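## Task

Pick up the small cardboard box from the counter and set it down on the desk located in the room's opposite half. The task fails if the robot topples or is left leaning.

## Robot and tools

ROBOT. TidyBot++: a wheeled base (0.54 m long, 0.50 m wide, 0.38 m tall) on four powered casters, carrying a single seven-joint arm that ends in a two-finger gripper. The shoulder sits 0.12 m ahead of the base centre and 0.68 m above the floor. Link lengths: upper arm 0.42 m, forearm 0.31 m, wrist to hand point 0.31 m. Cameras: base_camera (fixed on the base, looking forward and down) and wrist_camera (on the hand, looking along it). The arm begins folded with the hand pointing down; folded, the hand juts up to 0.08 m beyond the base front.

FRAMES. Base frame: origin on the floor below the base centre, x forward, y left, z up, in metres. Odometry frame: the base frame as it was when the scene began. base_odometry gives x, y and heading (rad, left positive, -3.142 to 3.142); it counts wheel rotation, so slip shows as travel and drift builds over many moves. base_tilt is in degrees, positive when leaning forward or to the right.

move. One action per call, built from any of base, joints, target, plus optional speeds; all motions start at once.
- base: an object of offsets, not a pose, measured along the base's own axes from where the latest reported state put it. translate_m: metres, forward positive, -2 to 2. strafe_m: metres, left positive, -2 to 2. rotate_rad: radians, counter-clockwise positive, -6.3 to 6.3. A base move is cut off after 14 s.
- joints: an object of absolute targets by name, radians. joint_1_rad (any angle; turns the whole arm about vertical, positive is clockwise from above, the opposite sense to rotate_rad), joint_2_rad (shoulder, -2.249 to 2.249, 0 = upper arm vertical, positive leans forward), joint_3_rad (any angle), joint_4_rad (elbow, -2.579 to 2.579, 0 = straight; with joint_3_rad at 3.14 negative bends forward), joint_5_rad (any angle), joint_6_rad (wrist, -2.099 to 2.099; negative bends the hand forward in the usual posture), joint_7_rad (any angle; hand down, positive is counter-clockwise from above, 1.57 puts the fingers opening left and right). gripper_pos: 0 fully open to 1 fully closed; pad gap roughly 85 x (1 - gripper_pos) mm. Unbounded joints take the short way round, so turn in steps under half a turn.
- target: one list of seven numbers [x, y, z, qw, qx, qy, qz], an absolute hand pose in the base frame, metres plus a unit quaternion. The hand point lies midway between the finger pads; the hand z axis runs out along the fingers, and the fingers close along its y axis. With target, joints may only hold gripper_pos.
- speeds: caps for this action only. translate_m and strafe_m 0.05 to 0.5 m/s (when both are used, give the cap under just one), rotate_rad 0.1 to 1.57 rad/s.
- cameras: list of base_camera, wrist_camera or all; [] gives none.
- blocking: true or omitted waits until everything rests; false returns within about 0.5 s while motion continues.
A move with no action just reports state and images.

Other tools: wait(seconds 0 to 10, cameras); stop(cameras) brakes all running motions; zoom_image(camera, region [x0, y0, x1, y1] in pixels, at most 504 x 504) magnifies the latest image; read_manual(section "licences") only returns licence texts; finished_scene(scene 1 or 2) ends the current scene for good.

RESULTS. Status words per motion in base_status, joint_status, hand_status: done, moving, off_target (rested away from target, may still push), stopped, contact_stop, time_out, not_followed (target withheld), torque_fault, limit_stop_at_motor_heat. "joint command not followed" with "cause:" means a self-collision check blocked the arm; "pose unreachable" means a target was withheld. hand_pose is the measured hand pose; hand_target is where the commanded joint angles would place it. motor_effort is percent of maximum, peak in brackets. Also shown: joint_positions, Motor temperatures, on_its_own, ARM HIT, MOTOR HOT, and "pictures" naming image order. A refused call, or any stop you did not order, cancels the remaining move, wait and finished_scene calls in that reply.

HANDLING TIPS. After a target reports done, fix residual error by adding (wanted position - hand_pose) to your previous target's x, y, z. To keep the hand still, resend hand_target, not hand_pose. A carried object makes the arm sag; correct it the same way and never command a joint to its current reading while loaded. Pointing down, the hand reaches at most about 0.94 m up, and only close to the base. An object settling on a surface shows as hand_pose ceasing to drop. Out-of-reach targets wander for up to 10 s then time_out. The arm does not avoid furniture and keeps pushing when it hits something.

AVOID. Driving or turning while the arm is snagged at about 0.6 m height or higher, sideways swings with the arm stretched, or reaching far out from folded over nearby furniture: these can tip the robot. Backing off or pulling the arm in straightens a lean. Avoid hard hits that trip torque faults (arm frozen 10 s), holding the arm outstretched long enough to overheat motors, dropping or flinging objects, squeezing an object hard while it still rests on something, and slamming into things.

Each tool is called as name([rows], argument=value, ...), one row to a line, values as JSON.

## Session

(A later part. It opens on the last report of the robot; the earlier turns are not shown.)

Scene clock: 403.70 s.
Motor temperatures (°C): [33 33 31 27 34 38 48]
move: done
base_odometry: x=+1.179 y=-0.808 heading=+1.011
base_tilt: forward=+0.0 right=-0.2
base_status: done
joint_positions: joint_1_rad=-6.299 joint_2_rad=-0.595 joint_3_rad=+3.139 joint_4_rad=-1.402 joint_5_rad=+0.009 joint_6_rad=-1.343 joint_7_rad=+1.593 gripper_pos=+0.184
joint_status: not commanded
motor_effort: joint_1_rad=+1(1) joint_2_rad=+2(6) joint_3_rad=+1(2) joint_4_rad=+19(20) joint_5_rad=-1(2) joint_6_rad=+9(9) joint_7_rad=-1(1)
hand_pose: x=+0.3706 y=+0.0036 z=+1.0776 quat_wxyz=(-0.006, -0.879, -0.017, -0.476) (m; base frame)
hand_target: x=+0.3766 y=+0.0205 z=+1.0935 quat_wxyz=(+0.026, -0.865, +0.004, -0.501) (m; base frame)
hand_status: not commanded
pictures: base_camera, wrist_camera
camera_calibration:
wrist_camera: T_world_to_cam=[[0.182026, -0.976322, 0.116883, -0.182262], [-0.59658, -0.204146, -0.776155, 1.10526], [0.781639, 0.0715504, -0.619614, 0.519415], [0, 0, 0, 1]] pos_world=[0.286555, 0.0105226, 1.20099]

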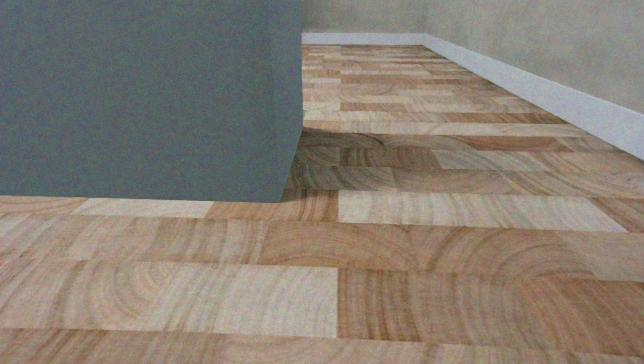

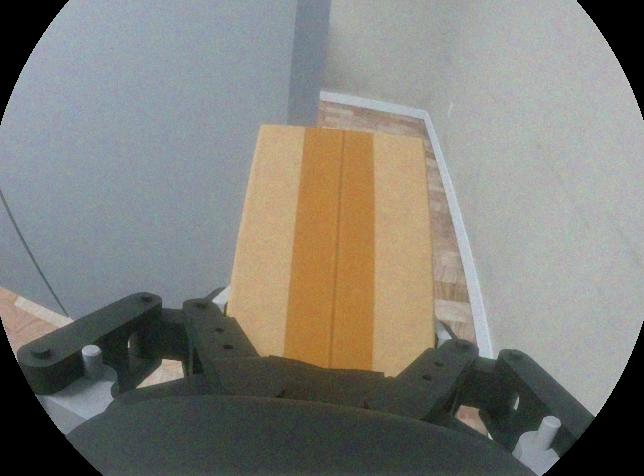

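move(base={"translate_m": 0.3, "strafe_m": -0.32}, cameras=["base_camera"])

move(base={"translate_m": 0.85}, joints={"joint_1_rad": -0.7})

Scene clock: 429.27 s.
Motor temperatures (°C): [33 33 31 27 34 38 48]
move: done
base_odometry: x=+1.610 y=-0.724 heading=+1.011
base_tilt: forward=+0.0 right=-0.2
base_status: done
joint_positions: joint_1_rad=-6.299 joint_2_rad=-0.592 joint_3_rad=+3.138 joint_4_rad=-1.402 joint_5_rad=+0.009 joint_6_rad=-1.342 joint_7_rad=+1.593 gripper_pos=+0.184
joint_status: not commanded
motor_effort: joint_1_rad=+0(1) joint_2_rad=+2(6) joint_3_rad=+1(3) joint_4_rad=+19(20) joint_5_rad=+0(2) joint_6_rad=+9(9) joint_7_rad=-1(1)
hand_pose: x=+0.3718 y=+0.0042 z=+1.0768 quat_wxyz=(-0.006, -0.880, -0.018, -0.475) (m; base frame)
hand_target: x=+0.3766 y=+0.0205 z=+1.0935 quat_wxyz=(+0.026, -0.865, +0.004, -0.501) (m; base frame)
hand_status: not commanded
pictures: base_camera

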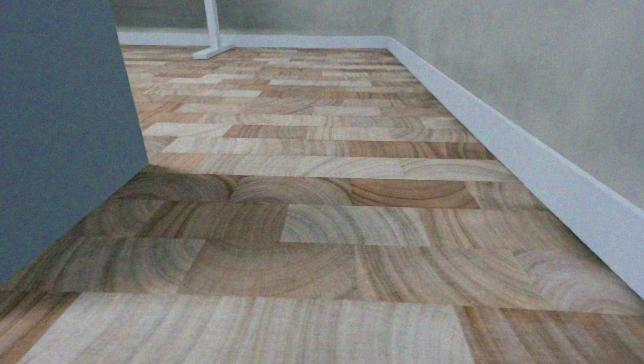

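Scene clock: 432.10 s.
Motor temperatures (°C): [33 33 31 27 34 38 48]
move: done
base_odometry: x=+2.061 y=-0.004 heading=+1.011
base_tilt: forward=+0.1 right=-0.2
base_status: done
joint_positions: joint_1_rad=-6.965 joint_2_rad=-0.595 joint_3_rad=+3.138 joint_4_rad=-1.402 joint_5_rad=+0.009 joint_6_rad=-1.342 joint_7_rad=+1.593 gripper_pos=+0.184
joint_status: all done
motor_effort: joint_1_rad=+0(2) joint_2_rad=+2(6) joint_3_rad=+1(2) joint_4_rad=+20(20) joint_5_rad=+0(2) joint_6_rad=+9(9) joint_7_rad=-1(1)
hand_pose: x=+0.3145 y=+0.1590 z=+1.0773 quat_wxyz=(+0.150, -0.825, -0.304, -0.452) (m; base frame)
hand_target: x=+0.3028 y=+0.1817 z=+1.0935 quat_wxyz=(+0.197, -0.814, -0.293, -0.462) (m; base frame)
hand_status: not commanded
pictures: base_camera, wrist_camera
camera_calibration:
wrist_camera: T_world_to_cam=[[0.74716, -0.654174, 0.117509, -0.249954], [-0.342323, -0.530306, -0.775623, 1.07461], [0.569708, 0.539288, -0.620162, 0.544897], [0, 0, 0, 1]] pos_world=[0.244187, 0.112501, 1.20079]

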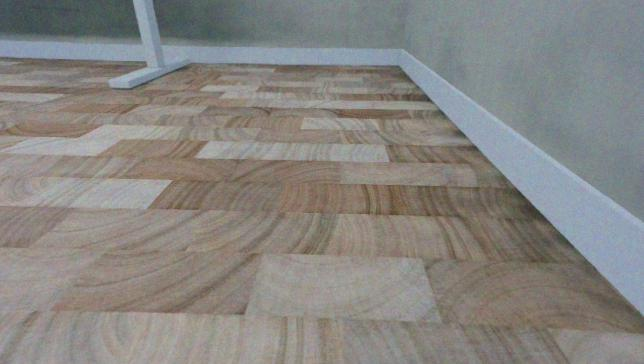

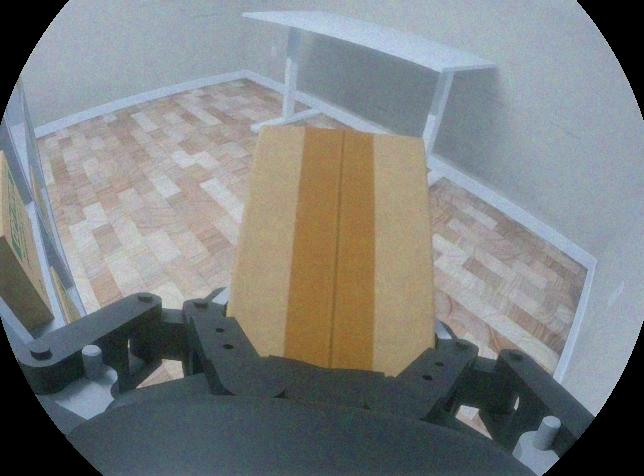

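move(base={"translate_m": 0.6}, joints={"joint_1_rad": -0.5}, cameras=["wrist_camera"])

move(base={"translate_m": 0.35, "strafe_m": 1.25}, joints={"joint_1_rad": 0.0})

Scene clock: 452.23 s.
Motor temperatures (°C): [32 33 31 27 34 38 48]
move: done
base_odometry: x=+2.380 y=+0.505 heading=+1.011
base_tilt: forward=+0.1 right=-0.2
base_status: done
joint_positions: joint_1_rad=-6.801 joint_2_rad=-0.588 joint_3_rad=+3.137 joint_4_rad=-1.403 joint_5_rad=+0.009 joint_6_rad=-1.341 joint_7_rad=+1.593 gripper_pos=+0.184
joint_status: all done
motor_effort: joint_1_rad=+0(2) joint_2_rad=+2(6) joint_3_rad=+1(3) joint_4_rad=+20(21) joint_5_rad=-1(2) joint_6_rad=+9(9) joint_7_rad=-1(1)
hand_pose: x=+0.3401 y=+0.1265 z=+1.0756 quat_wxyz=(+0.111, -0.849, -0.236, -0.460) (m; base frame)
hand_target: x=+0.3352 y=+0.1415 z=+1.0935 quat_wxyz=(+0.150, -0.839, -0.210, -0.479) (m; base frame)
hand_status: not commanded
pictures: wrist_camera
camera_calibration:
wrist_camera: T_world_to_cam=[[0.630821, -0.767071, 0.11691, -0.235687], [-0.428296, -0.469863, -0.771875, 1.08229], [0.647014, 0.436843, -0.624933, 0.538512], [0, 0, 0, 1]] pos_world=[0.26379, 0.092493, 1.19948]

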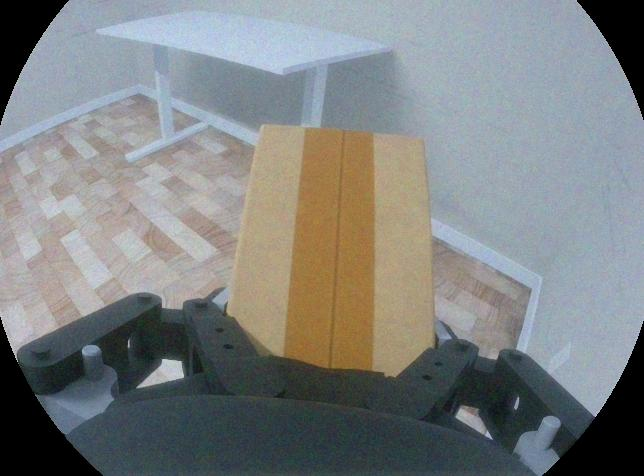

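Scene clock: 455.57 s.
Motor temperatures (°C): [32 33 31 27 34 38 48]
move: done
base_odometry: x=+1.507 y=+1.465 heading=+1.010
base_tilt: forward=+0.0 right=-0.2
base_status: done
joint_positions: joint_1_rad=-6.300 joint_2_rad=-0.594 joint_3_rad=+3.134 joint_4_rad=-1.403 joint_5_rad=+0.009 joint_6_rad=-1.341 joint_7_rad=+1.593 gripper_pos=+0.184
joint_status: all done
motor_effort: joint_1_rad=+0(1) joint_2_rad=+2(5) joint_3_rad=+1(3) joint_4_rad=+19(20) joint_5_rad=-1(2) joint_6_rad=+9(9) joint_7_rad=-1(1)
hand_pose: x=+0.3713 y=+0.0062 z=+1.0770 quat_wxyz=(-0.006, -0.879, -0.020, -0.476) (m; base frame)
hand_target: x=+0.3766 y=+0.0205 z=+1.0935 quat_wxyz=(+0.026, -0.865, +0.004, -0.501) (m; base frame)
hand_status: not commanded
pictures: base_camera, wrist_camera
camera_calibration:
wrist_camera: T_world_to_cam=[[0.187342, -0.975017, 0.119349, -0.184514], [-0.596214, -0.209427, -0.775029, 1.10449], [0.780661, 0.0740381, -0.620553, 0.519612], [0, 0, 0, 1]] pos_world=[0.287438, 0.0129349, 1.20048]

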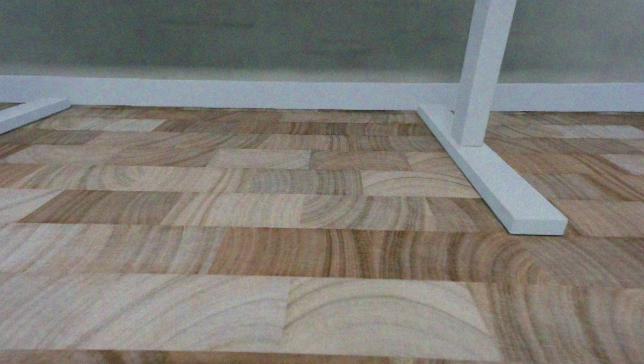

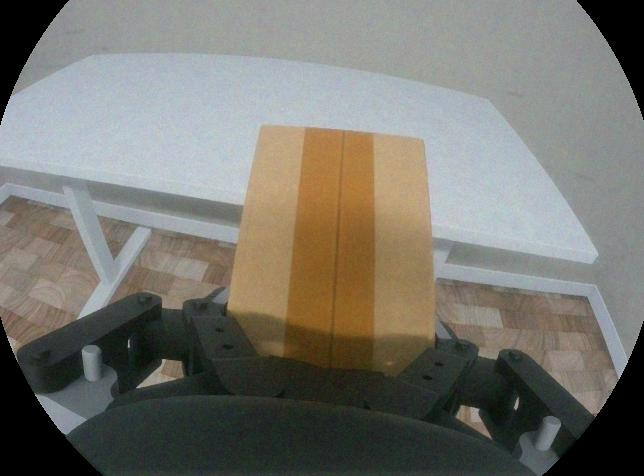

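zoom_image(camera="wrist_camera", region=[0, 40, 322, 280])

zoom_image(camera="wrist_camera", region=[400, 60, 644, 300])

Scaled by 1.565.

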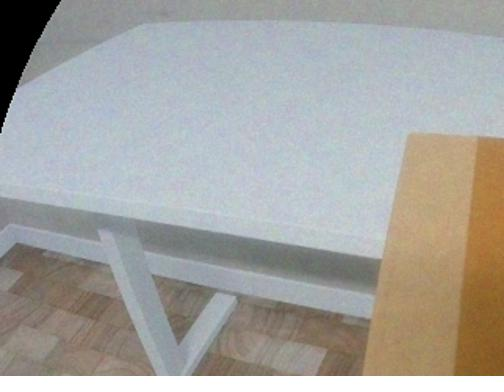

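Scaled by 2.066.

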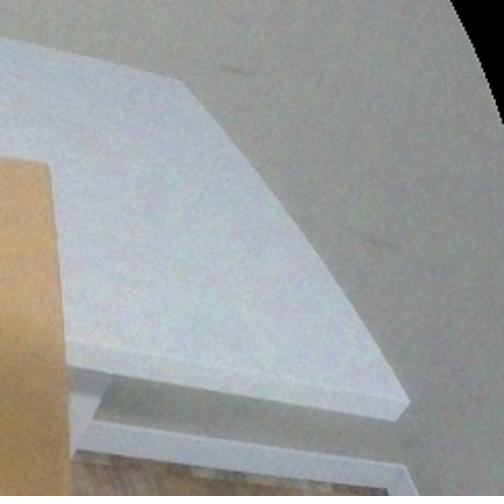

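move(base={"translate_m": 0.26}, cameras=["base_camera"])

move(joints={"joint_2_rad": 0.266, "joint_4_rad": -0.691, "joint_6_rad": -1.655}, cameras=["wrist_camera"])

Scene clock: 518.33 s.
Motor temperatures (°C): [32 32 31 27 34 38 48]
move: done
base_odometry: x=+1.646 y=+1.686 heading=+1.011
base_tilt: forward=+0.0 right=-0.2
base_status: done
joint_positions: joint_1_rad=-6.300 joint_2_rad=-0.587 joint_3_rad=+3.134 joint_4_rad=-1.405 joint_5_rad=+0.009 joint_6_rad=-1.339 joint_7_rad=+1.593 gripper_pos=+0.184
joint_status: not commanded
motor_effort: joint_1_rad=+1(1) joint_2_rad=+1(8) joint_3_rad=+1(2) joint_4_rad=+20(21) joint_5_rad=-1(2) joint_6_rad=+9(9) joint_7_rad=-1(1)
hand_pose: x=+0.3743 y=+0.0062 z=+1.0750 quat_wxyz=(-0.006, -0.881, -0.020, -0.473) (m; base frame)
hand_target: x=+0.3766 y=+0.0205 z=+1.0935 quat_wxyz=(+0.026, -0.865, +0.004, -0.501) (m; base frame)
hand_status: not commanded
pictures: base_camera

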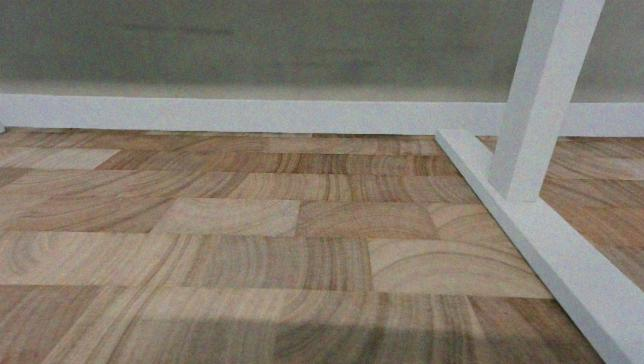

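Scene clock: 520.50 s.
Motor temperatures (°C): [32 32 31 27 34 38 48]
move: done
base_odometry: x=+1.646 y=+1.686 heading=+1.011
base_tilt: forward=+0.1 right=-0.2
base_status: not commanded
joint_positions: joint_1_rad=-6.300 joint_2_rad=+0.270 joint_3_rad=+3.134 joint_4_rad=-0.725 joint_5_rad=+0.009 joint_6_rad=-1.606 joint_7_rad=+1.593 gripper_pos=+0.184
joint_status: all done
motor_effort: joint_1_rad=+0(1) joint_2_rad=-32(34) joint_3_rad=+1(2) joint_4_rad=+19(21) joint_5_rad=+0(2) joint_6_rad=+5(10) joint_7_rad=-1(1)
hand_pose: x=+0.6548 y=+0.0110 z=+0.9915 quat_wxyz=(-0.003, -0.964, -0.021, -0.267) (m; base frame)
hand_target: x=+0.6432 y=+0.0205 z=+1.0005 quat_wxyz=(+0.027, -0.965, +0.005, -0.261) (m; base frame)
hand_status: not commanded
pictures: wrist_camera
camera_calibration:
wrist_camera: T_world_to_cam=[[0.220014, -0.975068, 0.0289146, -0.15447], [-0.874783, -0.210329, -0.436483, 1.05499], [0.431682, 0.0707382, -0.899248, 0.749754], [0, 0, 0, 1]] pos_world=[0.633218, 0.0182395, 1.13917]

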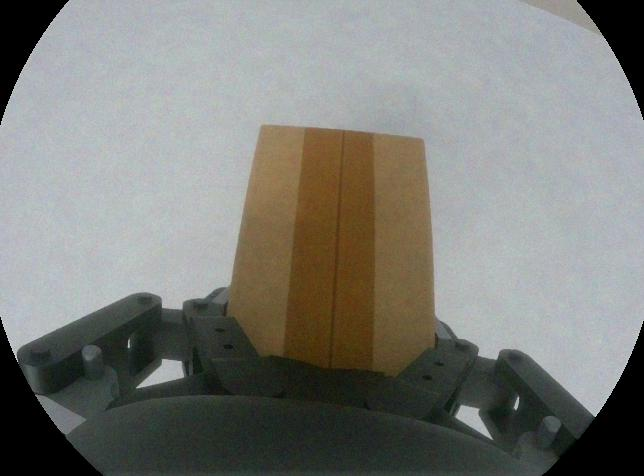

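move(joints={"joint_2_rad": 0.209, "joint_4_rad": -0.845, "joint_6_rad": -1.485}, cameras=["wrist_camera"])

move(joints={"joint_2_rad": 0.193, "joint_4_rad": -0.905, "joint_6_rad": -1.442}, cameras=["wrist_camera"])

Scene clock: 527.37 s.
Motor temperatures (°C): [32 32 31 27 34 38 48]
move: done
base_odometry: x=+1.646 y=+1.686 heading=+1.011
base_tilt: forward=+0.1 right=-0.2
base_status: not commanded
joint_positions: joint_1_rad=-6.300 joint_2_rad=+0.239 joint_3_rad=+3.134 joint_4_rad=-0.844 joint_5_rad=+0.009 joint_6_rad=-1.536 joint_7_rad=+1.593 gripper_pos=+0.184
joint_status: all done
motor_effort: joint_1_rad=+0(1) joint_2_rad=-31(33) joint_3_rad=+0(1) joint_4_rad=+20(21) joint_5_rad=-1(2) joint_6_rad=+5(6) joint_7_rad=-1(1)
hand_pose: x=+0.6514 y=+0.0110 z=+0.9683 quat_wxyz=(-0.003, -0.966, -0.021, -0.258) (m; base frame)
hand_target: x=+0.6554 y=+0.0212 z=+0.9926 quat_wxyz=(+0.028, -0.955, +0.007, -0.296) (m; base frame)
hand_status: not commanded
pictures: wrist_camera
camera_calibration:
wrist_camera: T_world_to_cam=[[0.221126, -0.974898, 0.0260146, -0.15089], [-0.882114, -0.211315, -0.420977, 1.03165], [0.415907, 0.0701414, -0.906698, 0.747881], [0, 0, 0, 1]] pos_world=[0.632346, 0.0184425, 1.11633]

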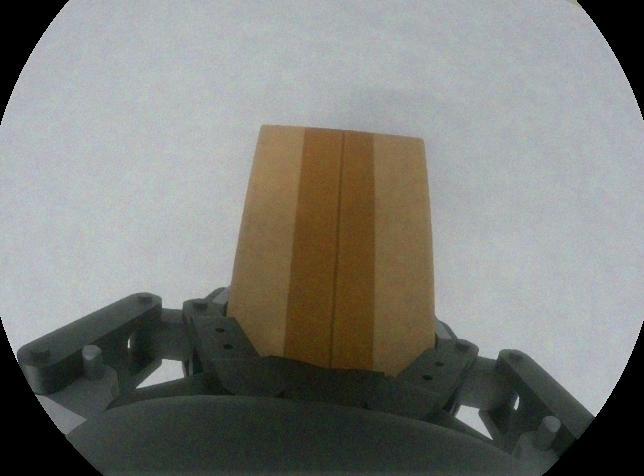

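Scene clock: 528.13 s.
Motor temperatures (°C): [32 32 31 27 34 38 48]
move: done
base_odometry: x=+1.646 y=+1.686 heading=+1.011
base_tilt: forward=+0.1 right=-0.2
base_status: not commanded
joint_positions: joint_1_rad=-6.300 joint_2_rad=+0.220 joint_3_rad=+3.134 joint_4_rad=-0.905 joint_5_rad=+0.009 joint_6_rad=-1.496 joint_7_rad=+1.593 gripper_pos=+0.184
joint_status: all done
motor_effort: joint_1_rad=+0(1) joint_2_rad=-30(32) joint_3_rad=+1(1) joint_4_rad=+20(21) joint_5_rad=+0(2) joint_6_rad=+5(6) joint_7_rad=-1(1)
hand_pose: x=+0.6492 y=+0.0111 z=+0.9579 quat_wxyz=(-0.003, -0.966, -0.022, -0.257) (m; base frame)
hand_target: x=+0.6551 y=+0.0214 z=+0.9815 quat_wxyz=(+0.028, -0.955, +0.008, -0.296) (m; base frame)
hand_status: not commanded
pictures: wrist_camera
camera_calibration:
wrist_camera: T_world_to_cam=[[0.221475, -0.974823, 0.0258769, -0.15017], [-0.882981, -0.21173, -0.418946, 1.02392], [0.413877, 0.0699373, -0.907642, 0.741556], [0, 0, 0, 1]] pos_world=[0.630449, 0.0185438, 1.10592]

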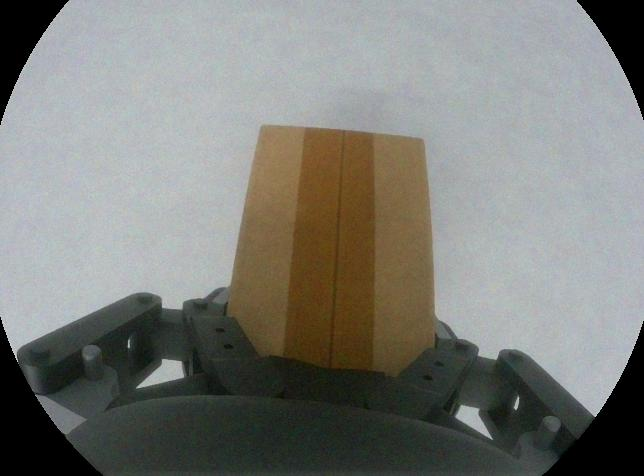

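move(joints={"joint_2_rad": 0.163, "joint_4_rad": -0.985, "joint_6_rad": -1.366}, cameras=["wrist_camera"])

move(joints={"joint_2_rad": 0.157, "joint_4_rad": -1.011, "joint_6_rad": -1.347}, cameras=[])

Scene clock: 535.77 s.
Motor temperatures (°C): [32 32 31 27 34 38 48]
move: done
base_odometry: x=+1.646 y=+1.686 heading=+1.011
base_tilt: forward=+0.1 right=-0.2
base_status: not commanded
joint_positions: joint_1_rad=-6.300 joint_2_rad=+0.192 joint_3_rad=+3.134 joint_4_rad=-0.984 joint_5_rad=+0.009 joint_6_rad=-1.422 joint_7_rad=+1.593 gripper_pos=+0.184
joint_status: all done
motor_effort: joint_1_rad=+0(1) joint_2_rad=-30(31) joint_3_rad=+1(1) joint_4_rad=+21(22) joint_5_rad=-1(1) joint_6_rad=+5(6) joint_7_rad=-1(1)
hand_pose: x=+0.6502 y=+0.0112 z=+0.9493 quat_wxyz=(-0.004, -0.963, -0.022, -0.268) (m; base frame)
hand_target: x=+0.6561 y=+0.0215 z=+0.9743 quat_wxyz=(+0.028, -0.951, +0.009, -0.308) (m; base frame)
hand_status: not commanded
pictures: wrist_camera
camera_calibration:
wrist_camera: T_world_to_cam=[[0.221526, -0.974667, 0.0308413, -0.154776], [-0.873012, -0.212315, -0.439059, 1.03381], [0.434485, 0.0703382, -0.897929, 0.710738], [0, 0, 0, 1]] pos_world=[0.628006, 0.018645, 1.09687]

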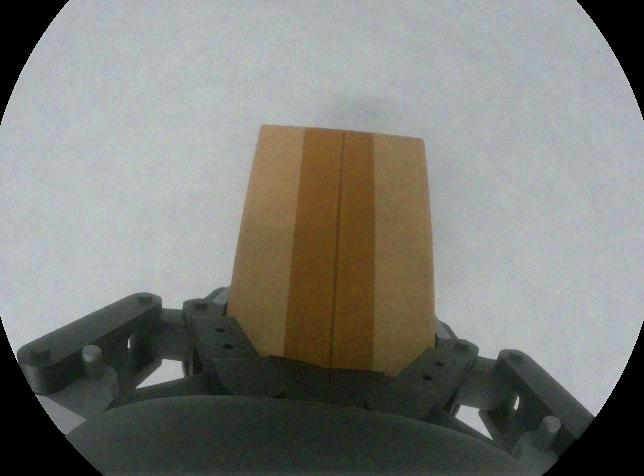

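Scene clock: 536.40 s.
Motor temperatures (°C): [32 32 31 27 34 38 48]
move: done
base_odometry: x=+1.646 y=+1.686 heading=+1.011
base_tilt: forward=+0.1 right=-0.2
base_status: not commanded
joint_positions: joint_1_rad=-6.300 joint_2_rad=+0.184 joint_3_rad=+3.134 joint_4_rad=-1.012 joint_5_rad=+0.009 joint_6_rad=-1.400 joint_7_rad=+1.593 gripper_pos=+0.184
joint_status: all done
motor_effort: joint_1_rad=+0(1) joint_2_rad=-29(31) joint_3_rad=+1(1) joint_4_rad=+21(22) joint_5_rad=-1(2) joint_6_rad=+6(6) joint_7_rad=-1(1)
hand_pose: x=+0.6500 y=+0.0112 z=+0.9445 quat_wxyz=(-0.004, -0.963, -0.022, -0.269) (m; base frame)
hand_target: x=+0.6559 y=+0.0215 z=+0.9687 quat_wxyz=(+0.028, -0.951, +0.009, -0.307) (m; base frame)
hand_status: not commanded
pictures: none
No camera images: "cameras" was empty.

move(joints={"joint_2_rad": 0.151, "joint_4_rad": -1.038, "joint_6_rad": -1.327}, cameras=[])

move(joints={"joint_2_rad": 0.1465, "joint_4_rad": -1.062, "joint_6_rad": -1.308}, cameras=["wrist_camera"])

Scene clock: 540.23 s.
Motor temperatures (°C): [32 32 31 27 34 38 48]
move: done
base_odometry: x=+1.646 y=+1.686 heading=+1.011
base_tilt: forward=+0.1 right=-0.2
base_status: not commanded
joint_positions: joint_1_rad=-6.300 joint_2_rad=+0.175 joint_3_rad=+3.134 joint_4_rad=-1.036 joint_5_rad=+0.009 joint_6_rad=-1.377 joint_7_rad=+1.593 gripper_pos=+0.184
joint_status: all done
motor_effort: joint_1_rad=+0(1) joint_2_rad=-29(31) joint_3_rad=+1(1) joint_4_rad=+21(21) joint_5_rad=+0(1) joint_6_rad=+5(6) joint_7_rad=-1(1)
hand_pose: x=+0.6499 y=+0.0113 z=+0.9422 quat_wxyz=(-0.004, -0.962, -0.022, -0.273) (m; base frame)
hand_target: x=+0.6557 y=+0.0215 z=+0.9628 quat_wxyz=(+0.028, -0.951, +0.009, -0.307) (m; base frame)
hand_status: not commanded
pictures: none
No camera images: "cameras" was empty.

Scene clock: 540.83 s.
Motor temperatures (°C): [32 32 31 27 34 38 48]
move: done
base_odometry: x=+1.646 y=+1.686 heading=+1.011
base_tilt: forward=+0.1 right=-0.2
base_status: not commanded
joint_positions: joint_1_rad=-6.300 joint_2_rad=+0.165 joint_3_rad=+3.134 joint_4_rad=-1.055 joint_5_rad=+0.009 joint_6_rad=-1.356 joint_7_rad=+1.593 gripper_pos=+0.184
joint_status: all done
motor_effort: joint_1_rad=+0(0) joint_2_rad=-28(29) joint_3_rad=+1(1) joint_4_rad=+20(21) joint_5_rad=-1(1) joint_6_rad=+5(6) joint_7_rad=-1(1)
hand_pose: x=+0.6500 y=+0.0113 z=+0.9424 quat_wxyz=(-0.004, -0.960, -0.022, -0.279) (m; base frame)
hand_target: x=+0.6559 y=+0.0215 z=+0.9573 quat_wxyz=(+0.028, -0.951, +0.010, -0.307) (m; base frame)
hand_status: not commanded
pictures: wrist_camera
camera_calibration:
wrist_camera: T_world_to_cam=[[0.22121, -0.974571, 0.0357439, -0.158909], [-0.862545, -0.212621, -0.459139, 1.04283], [0.455064, 0.0707354, -0.887645, 0.681612], [0, 0, 0, 1]] pos_world=[0.624463, 0.0186456, 1.08951]

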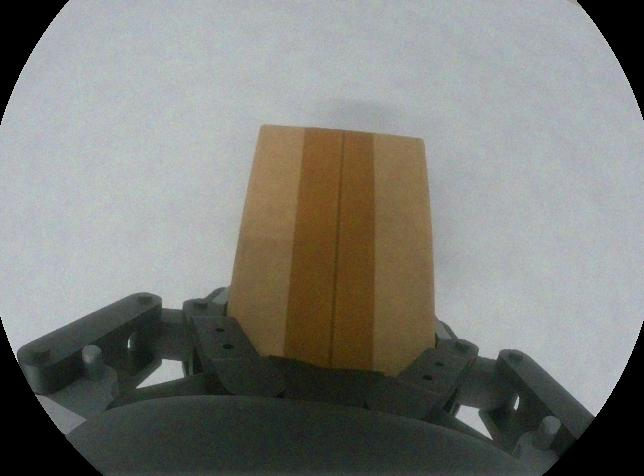

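move(joints={"gripper_pos": 0.16}, cameras=["wrist_camera"])

move(joints={"gripper_pos": 0.08}, cameras=["wrist_camera"])

move(joints={"gripper_pos": 0.0}, cameras=["wrist_camera"])

Scene clock: 545.63 s.
Motor temperatures (°C): [32 33 31 27 34 38 48]
move: done
base_odometry: x=+1.646 y=+1.686 heading=+1.011
base_tilt: forward=+0.1 right=-0.2
base_status: not commanded
joint_positions: joint_1_rad=-6.300 joint_2_rad=+0.164 joint_3_rad=+3.134 joint_4_rad=-1.057 joint_5_rad=+0.009 joint_6_rad=-1.356 joint_7_rad=+1.593 gripper_pos=+0.159
joint_status: all done
motor_effort: joint_1_rad=+0(1) joint_2_rad=-28(29) joint_3_rad=+1(1) joint_4_rad=+20(21) joint_5_rad=+0(2) joint_6_rad=+5(5) joint_7_rad=-1(1)
hand_pose: x=+0.6497 y=+0.0113 z=+0.9416 quat_wxyz=(-0.004, -0.960, -0.022, -0.279) (m; base frame)
hand_target: x=+0.6559 y=+0.0215 z=+0.9573 quat_wxyz=(+0.028, -0.951, +0.010, -0.307) (m; base frame)
hand_status: not commanded
pictures: wrist_camera
camera_calibration:
wrist_camera: T_world_to_cam=[[0.221209, -0.974581, 0.0354761, -0.158567], [-0.863276, -0.212608, -0.457769, 1.04134], [0.453675, 0.0706368, -0.888363, 0.682594], [0, 0, 0, 1]] pos_world=[0.624366, 0.0186456, 1.08871]

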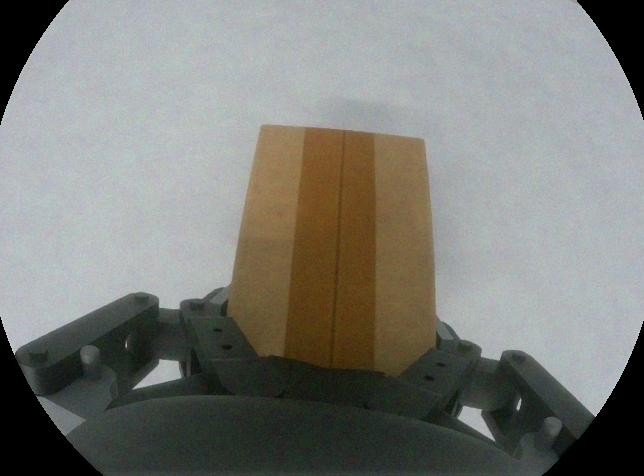

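Scene clock: 546.13 s.
Motor temperatures (°C): [32 33 31 27 34 38 48]
move: done
base_odometry: x=+1.646 y=+1.686 heading=+1.011
base_tilt: forward=+0.0 right=-0.2
base_status: not commanded
joint_positions: joint_1_rad=-6.300 joint_2_rad=+0.163 joint_3_rad=+3.134 joint_4_rad=-1.057 joint_5_rad=+0.009 joint_6_rad=-1.354 joint_7_rad=+1.593 gripper_pos=+0.080
joint_status: all done
motor_effort: joint_1_rad=+0(1) joint_2_rad=-27(29) joint_3_rad=+0(1) joint_4_rad=+20(21) joint_5_rad=-1(1) joint_6_rad=+4(6) joint_7_rad=-1(1)
hand_pose: x=+0.6496 y=+0.0113 z=+0.9425 quat_wxyz=(-0.004, -0.960, -0.022, -0.280) (m; base frame)
hand_target: x=+0.6559 y=+0.0215 z=+0.9573 quat_wxyz=(+0.028, -0.951, +0.010, -0.307) (m; base frame)
hand_status: not commanded
pictures: wrist_camera
camera_calibration:
wrist_camera: T_world_to_cam=[[0.221164, -0.974573, 0.0359654, -0.158989], [-0.862073, -0.212611, -0.460029, 1.04299], [0.455979, 0.0707372, -0.887175, 0.680806], [0, 0, 0, 1]] pos_world=[0.623861, 0.0186455, 1.08952]

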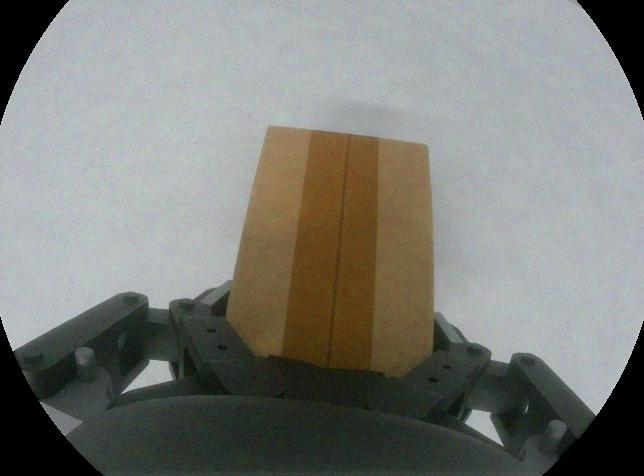

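Scene clock: 546.63 s.
Motor temperatures (°C): [32 33 31 27 34 38 48]
move: done
base_odometry: x=+1.646 y=+1.686 heading=+1.011
base_tilt: forward=+0.1 right=-0.2
base_status: not commanded
joint_positions: joint_1_rad=-6.300 joint_2_rad=+0.163 joint_3_rad=+3.134 joint_4_rad=-1.057 joint_5_rad=+0.009 joint_6_rad=-1.354 joint_7_rad=+1.593 gripper_pos=+0.000
joint_status: all done
motor_effort: joint_1_rad=+1(1) joint_2_rad=-27(27) joint_3_rad=+1(1) joint_4_rad=+19(20) joint_5_rad=-1(2) joint_6_rad=+5(5) joint_7_rad=-1(1)
hand_pose: x=+0.6496 y=+0.0113 z=+0.9425 quat_wxyz=(-0.004, -0.960, -0.022, -0.280) (m; base frame)
hand_target: x=+0.6559 y=+0.0215 z=+0.9573 quat_wxyz=(+0.028, -0.951, +0.010, -0.307) (m; base frame)
hand_status: not commanded
pictures: wrist_camera
camera_calibration:
wrist_camera: T_world_to_cam=[[0.221164, -0.974573, 0.0359654, -0.158989], [-0.862073, -0.212611, -0.460029, 1.04299], [0.455979, 0.0707372, -0.887175, 0.680806], [0, 0, 0, 1]] pos_world=[0.623861, 0.0186455, 1.08952]

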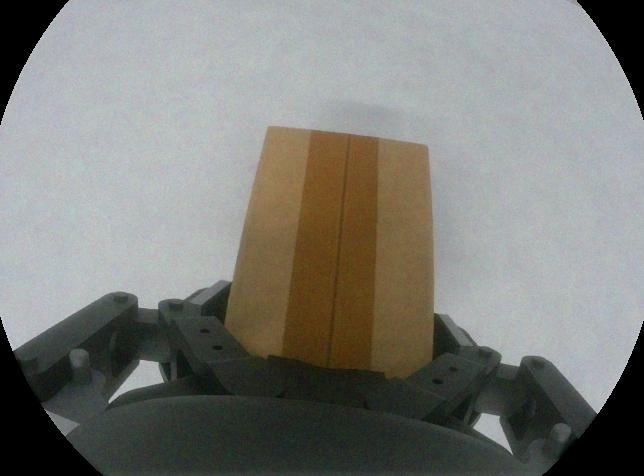

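move(joints={"joint_2_rad": 0.15, "joint_4_rad": -0.86, "joint_6_rad": -1.53}, cameras=["wrist_camera"])

move(joints={"joint_2_rad": 0.0, "joint_4_rad": -0.75, "joint_6_rad": -1.6}, cameras=["wrist_camera"])

move(base={"translate_m": -0.35}, joints={"joint_2_rad": -0.4, "joint_4_rad": -1.4, "joint_6_rad": -1.3}, cameras=["wrist_camera"])

Scene clock: 562.43 s.
Motor temperatures (°C): [32 33 31 27 34 38 48]
move: done
base_odometry: x=+1.646 y=+1.686 heading=+1.011
base_tilt: forward=+0.1 right=-0.2
base_status: not commanded
joint_positions: joint_1_rad=-6.300 joint_2_rad=+0.158 joint_3_rad=+3.134 joint_4_rad=-0.881 joint_5_rad=+0.009 joint_6_rad=-1.478 joint_7_rad=+1.593 gripper_pos=+0.000
joint_status: all done
motor_effort: joint_1_rad=+0(1) joint_2_rad=-26(30) joint_3_rad=+0(1) joint_4_rad=+19(21) joint_5_rad=-1(2) joint_6_rad=+5(5) joint_7_rad=-1(1)
hand_pose: x=+0.6381 y=+0.0109 z=+1.0041 quat_wxyz=(-0.004, -0.951, -0.021, -0.307) (m; base frame)
hand_target: x=+0.6236 y=+0.0211 z=+1.0087 quat_wxyz=(+0.027, -0.955, +0.006, -0.296) (m; base frame)
hand_status: not commanded
pictures: wrist_camera
camera_calibration:
wrist_camera: T_world_to_cam=[[0.217712, -0.9749, 0.0465943, -0.167481], [-0.8348, -0.210735, -0.508625, 1.0927], [0.505678, 0.0718371, -0.859726, 0.681442], [0, 0, 0, 1]] pos_world=[0.604059, 0.0180398, 1.14943]

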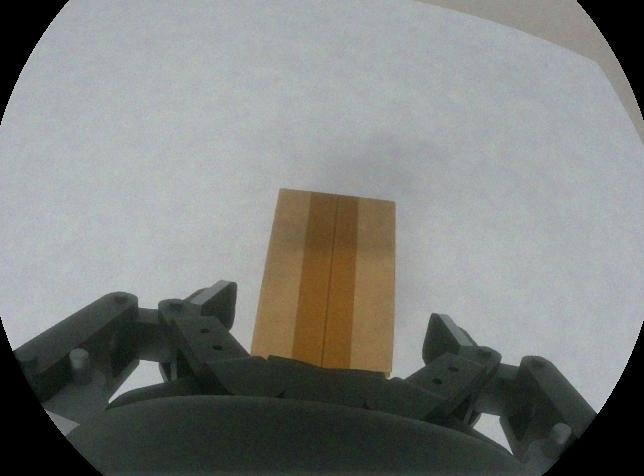

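Scene clock: 563.87 s.
Motor temperatures (°C): [32 33 31 27 34 38 48]
move: done
base_odometry: x=+1.646 y=+1.686 heading=+1.011
base_tilt: forward=+0.1 right=-0.2
base_status: not commanded
joint_positions: joint_1_rad=-6.300 joint_2_rad=-0.006 joint_3_rad=+3.134 joint_4_rad=-0.763 joint_5_rad=+0.009 joint_6_rad=-1.548 joint_7_rad=+1.593 gripper_pos=+0.000
joint_status: all done
motor_effort: joint_1_rad=+0(1) joint_2_rad=-17(30) joint_3_rad=+1(1) joint_4_rad=+16(21) joint_5_rad=-1(2) joint_6_rad=+6(7) joint_7_rad=-1(1)
hand_pose: x=+0.5635 y=+0.0095 z=+1.1226 quat_wxyz=(-0.004, -0.913, -0.020, -0.406) (m; base frame)
hand_target: x=+0.5541 y=+0.0208 z=+1.1140 quat_wxyz=(+0.028, -0.923, +0.003, -0.385) (m; base frame)
hand_status: not commanded
pictures: wrist_camera
camera_calibration:
wrist_camera: T_world_to_cam=[[0.202933, -0.975304, 0.0871757, -0.195376], [-0.708699, -0.207725, -0.674237, 1.20525], [0.675695, 0.0750433, -0.733352, 0.583401], [0, 0, 0, 1]] pos_world=[0.49961, 0.0160297, 1.2575]

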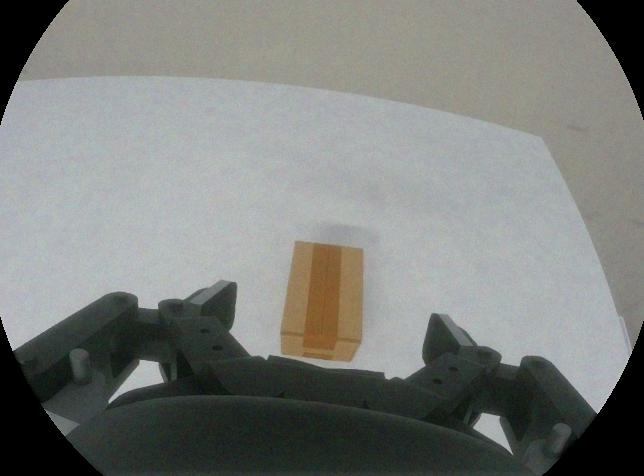

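Scene clock: 566.03 s.
Motor temperatures (°C): [32 33 31 27 34 38 48]
move: done
base_odometry: x=+1.459 y=+1.389 heading=+1.010
base_tilt: forward=+0.0 right=-0.2
base_status: done
joint_positions: joint_1_rad=-6.299 joint_2_rad=-0.399 joint_3_rad=+3.134 joint_4_rad=-1.388 joint_5_rad=+0.009 joint_6_rad=-1.349 joint_7_rad=+1.593 gripper_pos=+0.000
joint_status: all done
motor_effort: joint_1_rad=+1(2) joint_2_rad=-5(23) joint_3_rad=+1(2) joint_4_rad=+19(20) joint_5_rad=-1(2) joint_6_rad=+6(7) joint_7_rad=-1(1)
hand_pose: x=+0.4421 y=+0.0070 z=+1.0264 quat_wxyz=(-0.006, -0.920, -0.021, -0.391) (m; base frame)
hand_target: x=+0.4512 y=+0.0205 z=+1.0318 quat_wxyz=(+0.026, -0.913, +0.006, -0.408) (m; base frame)
hand_status: not commanded
pictures: wrist_camera
camera_calibration:
wrist_camera: T_world_to_cam=[[0.205114, -0.975011, 0.0853361, -0.163864], [-0.730417, -0.210526, -0.649746, 1.03832], [0.651475, 0.0709409, -0.755346, 0.628462], [0, 0, 0, 1]] pos_world=[0.382586, 0.0142399, 1.16333]

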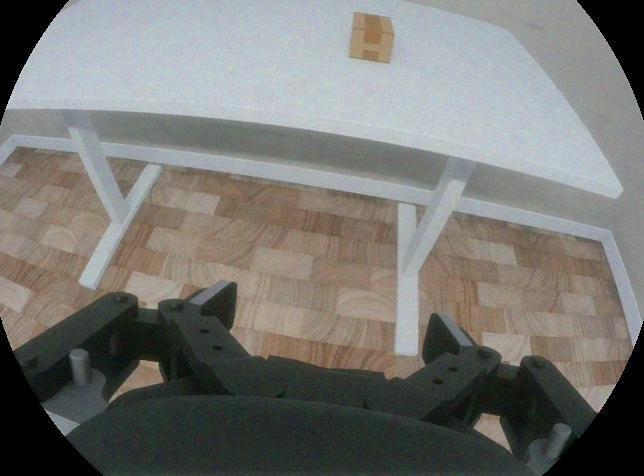

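finished_scene(scene=2)

The scene is finished: the task was done.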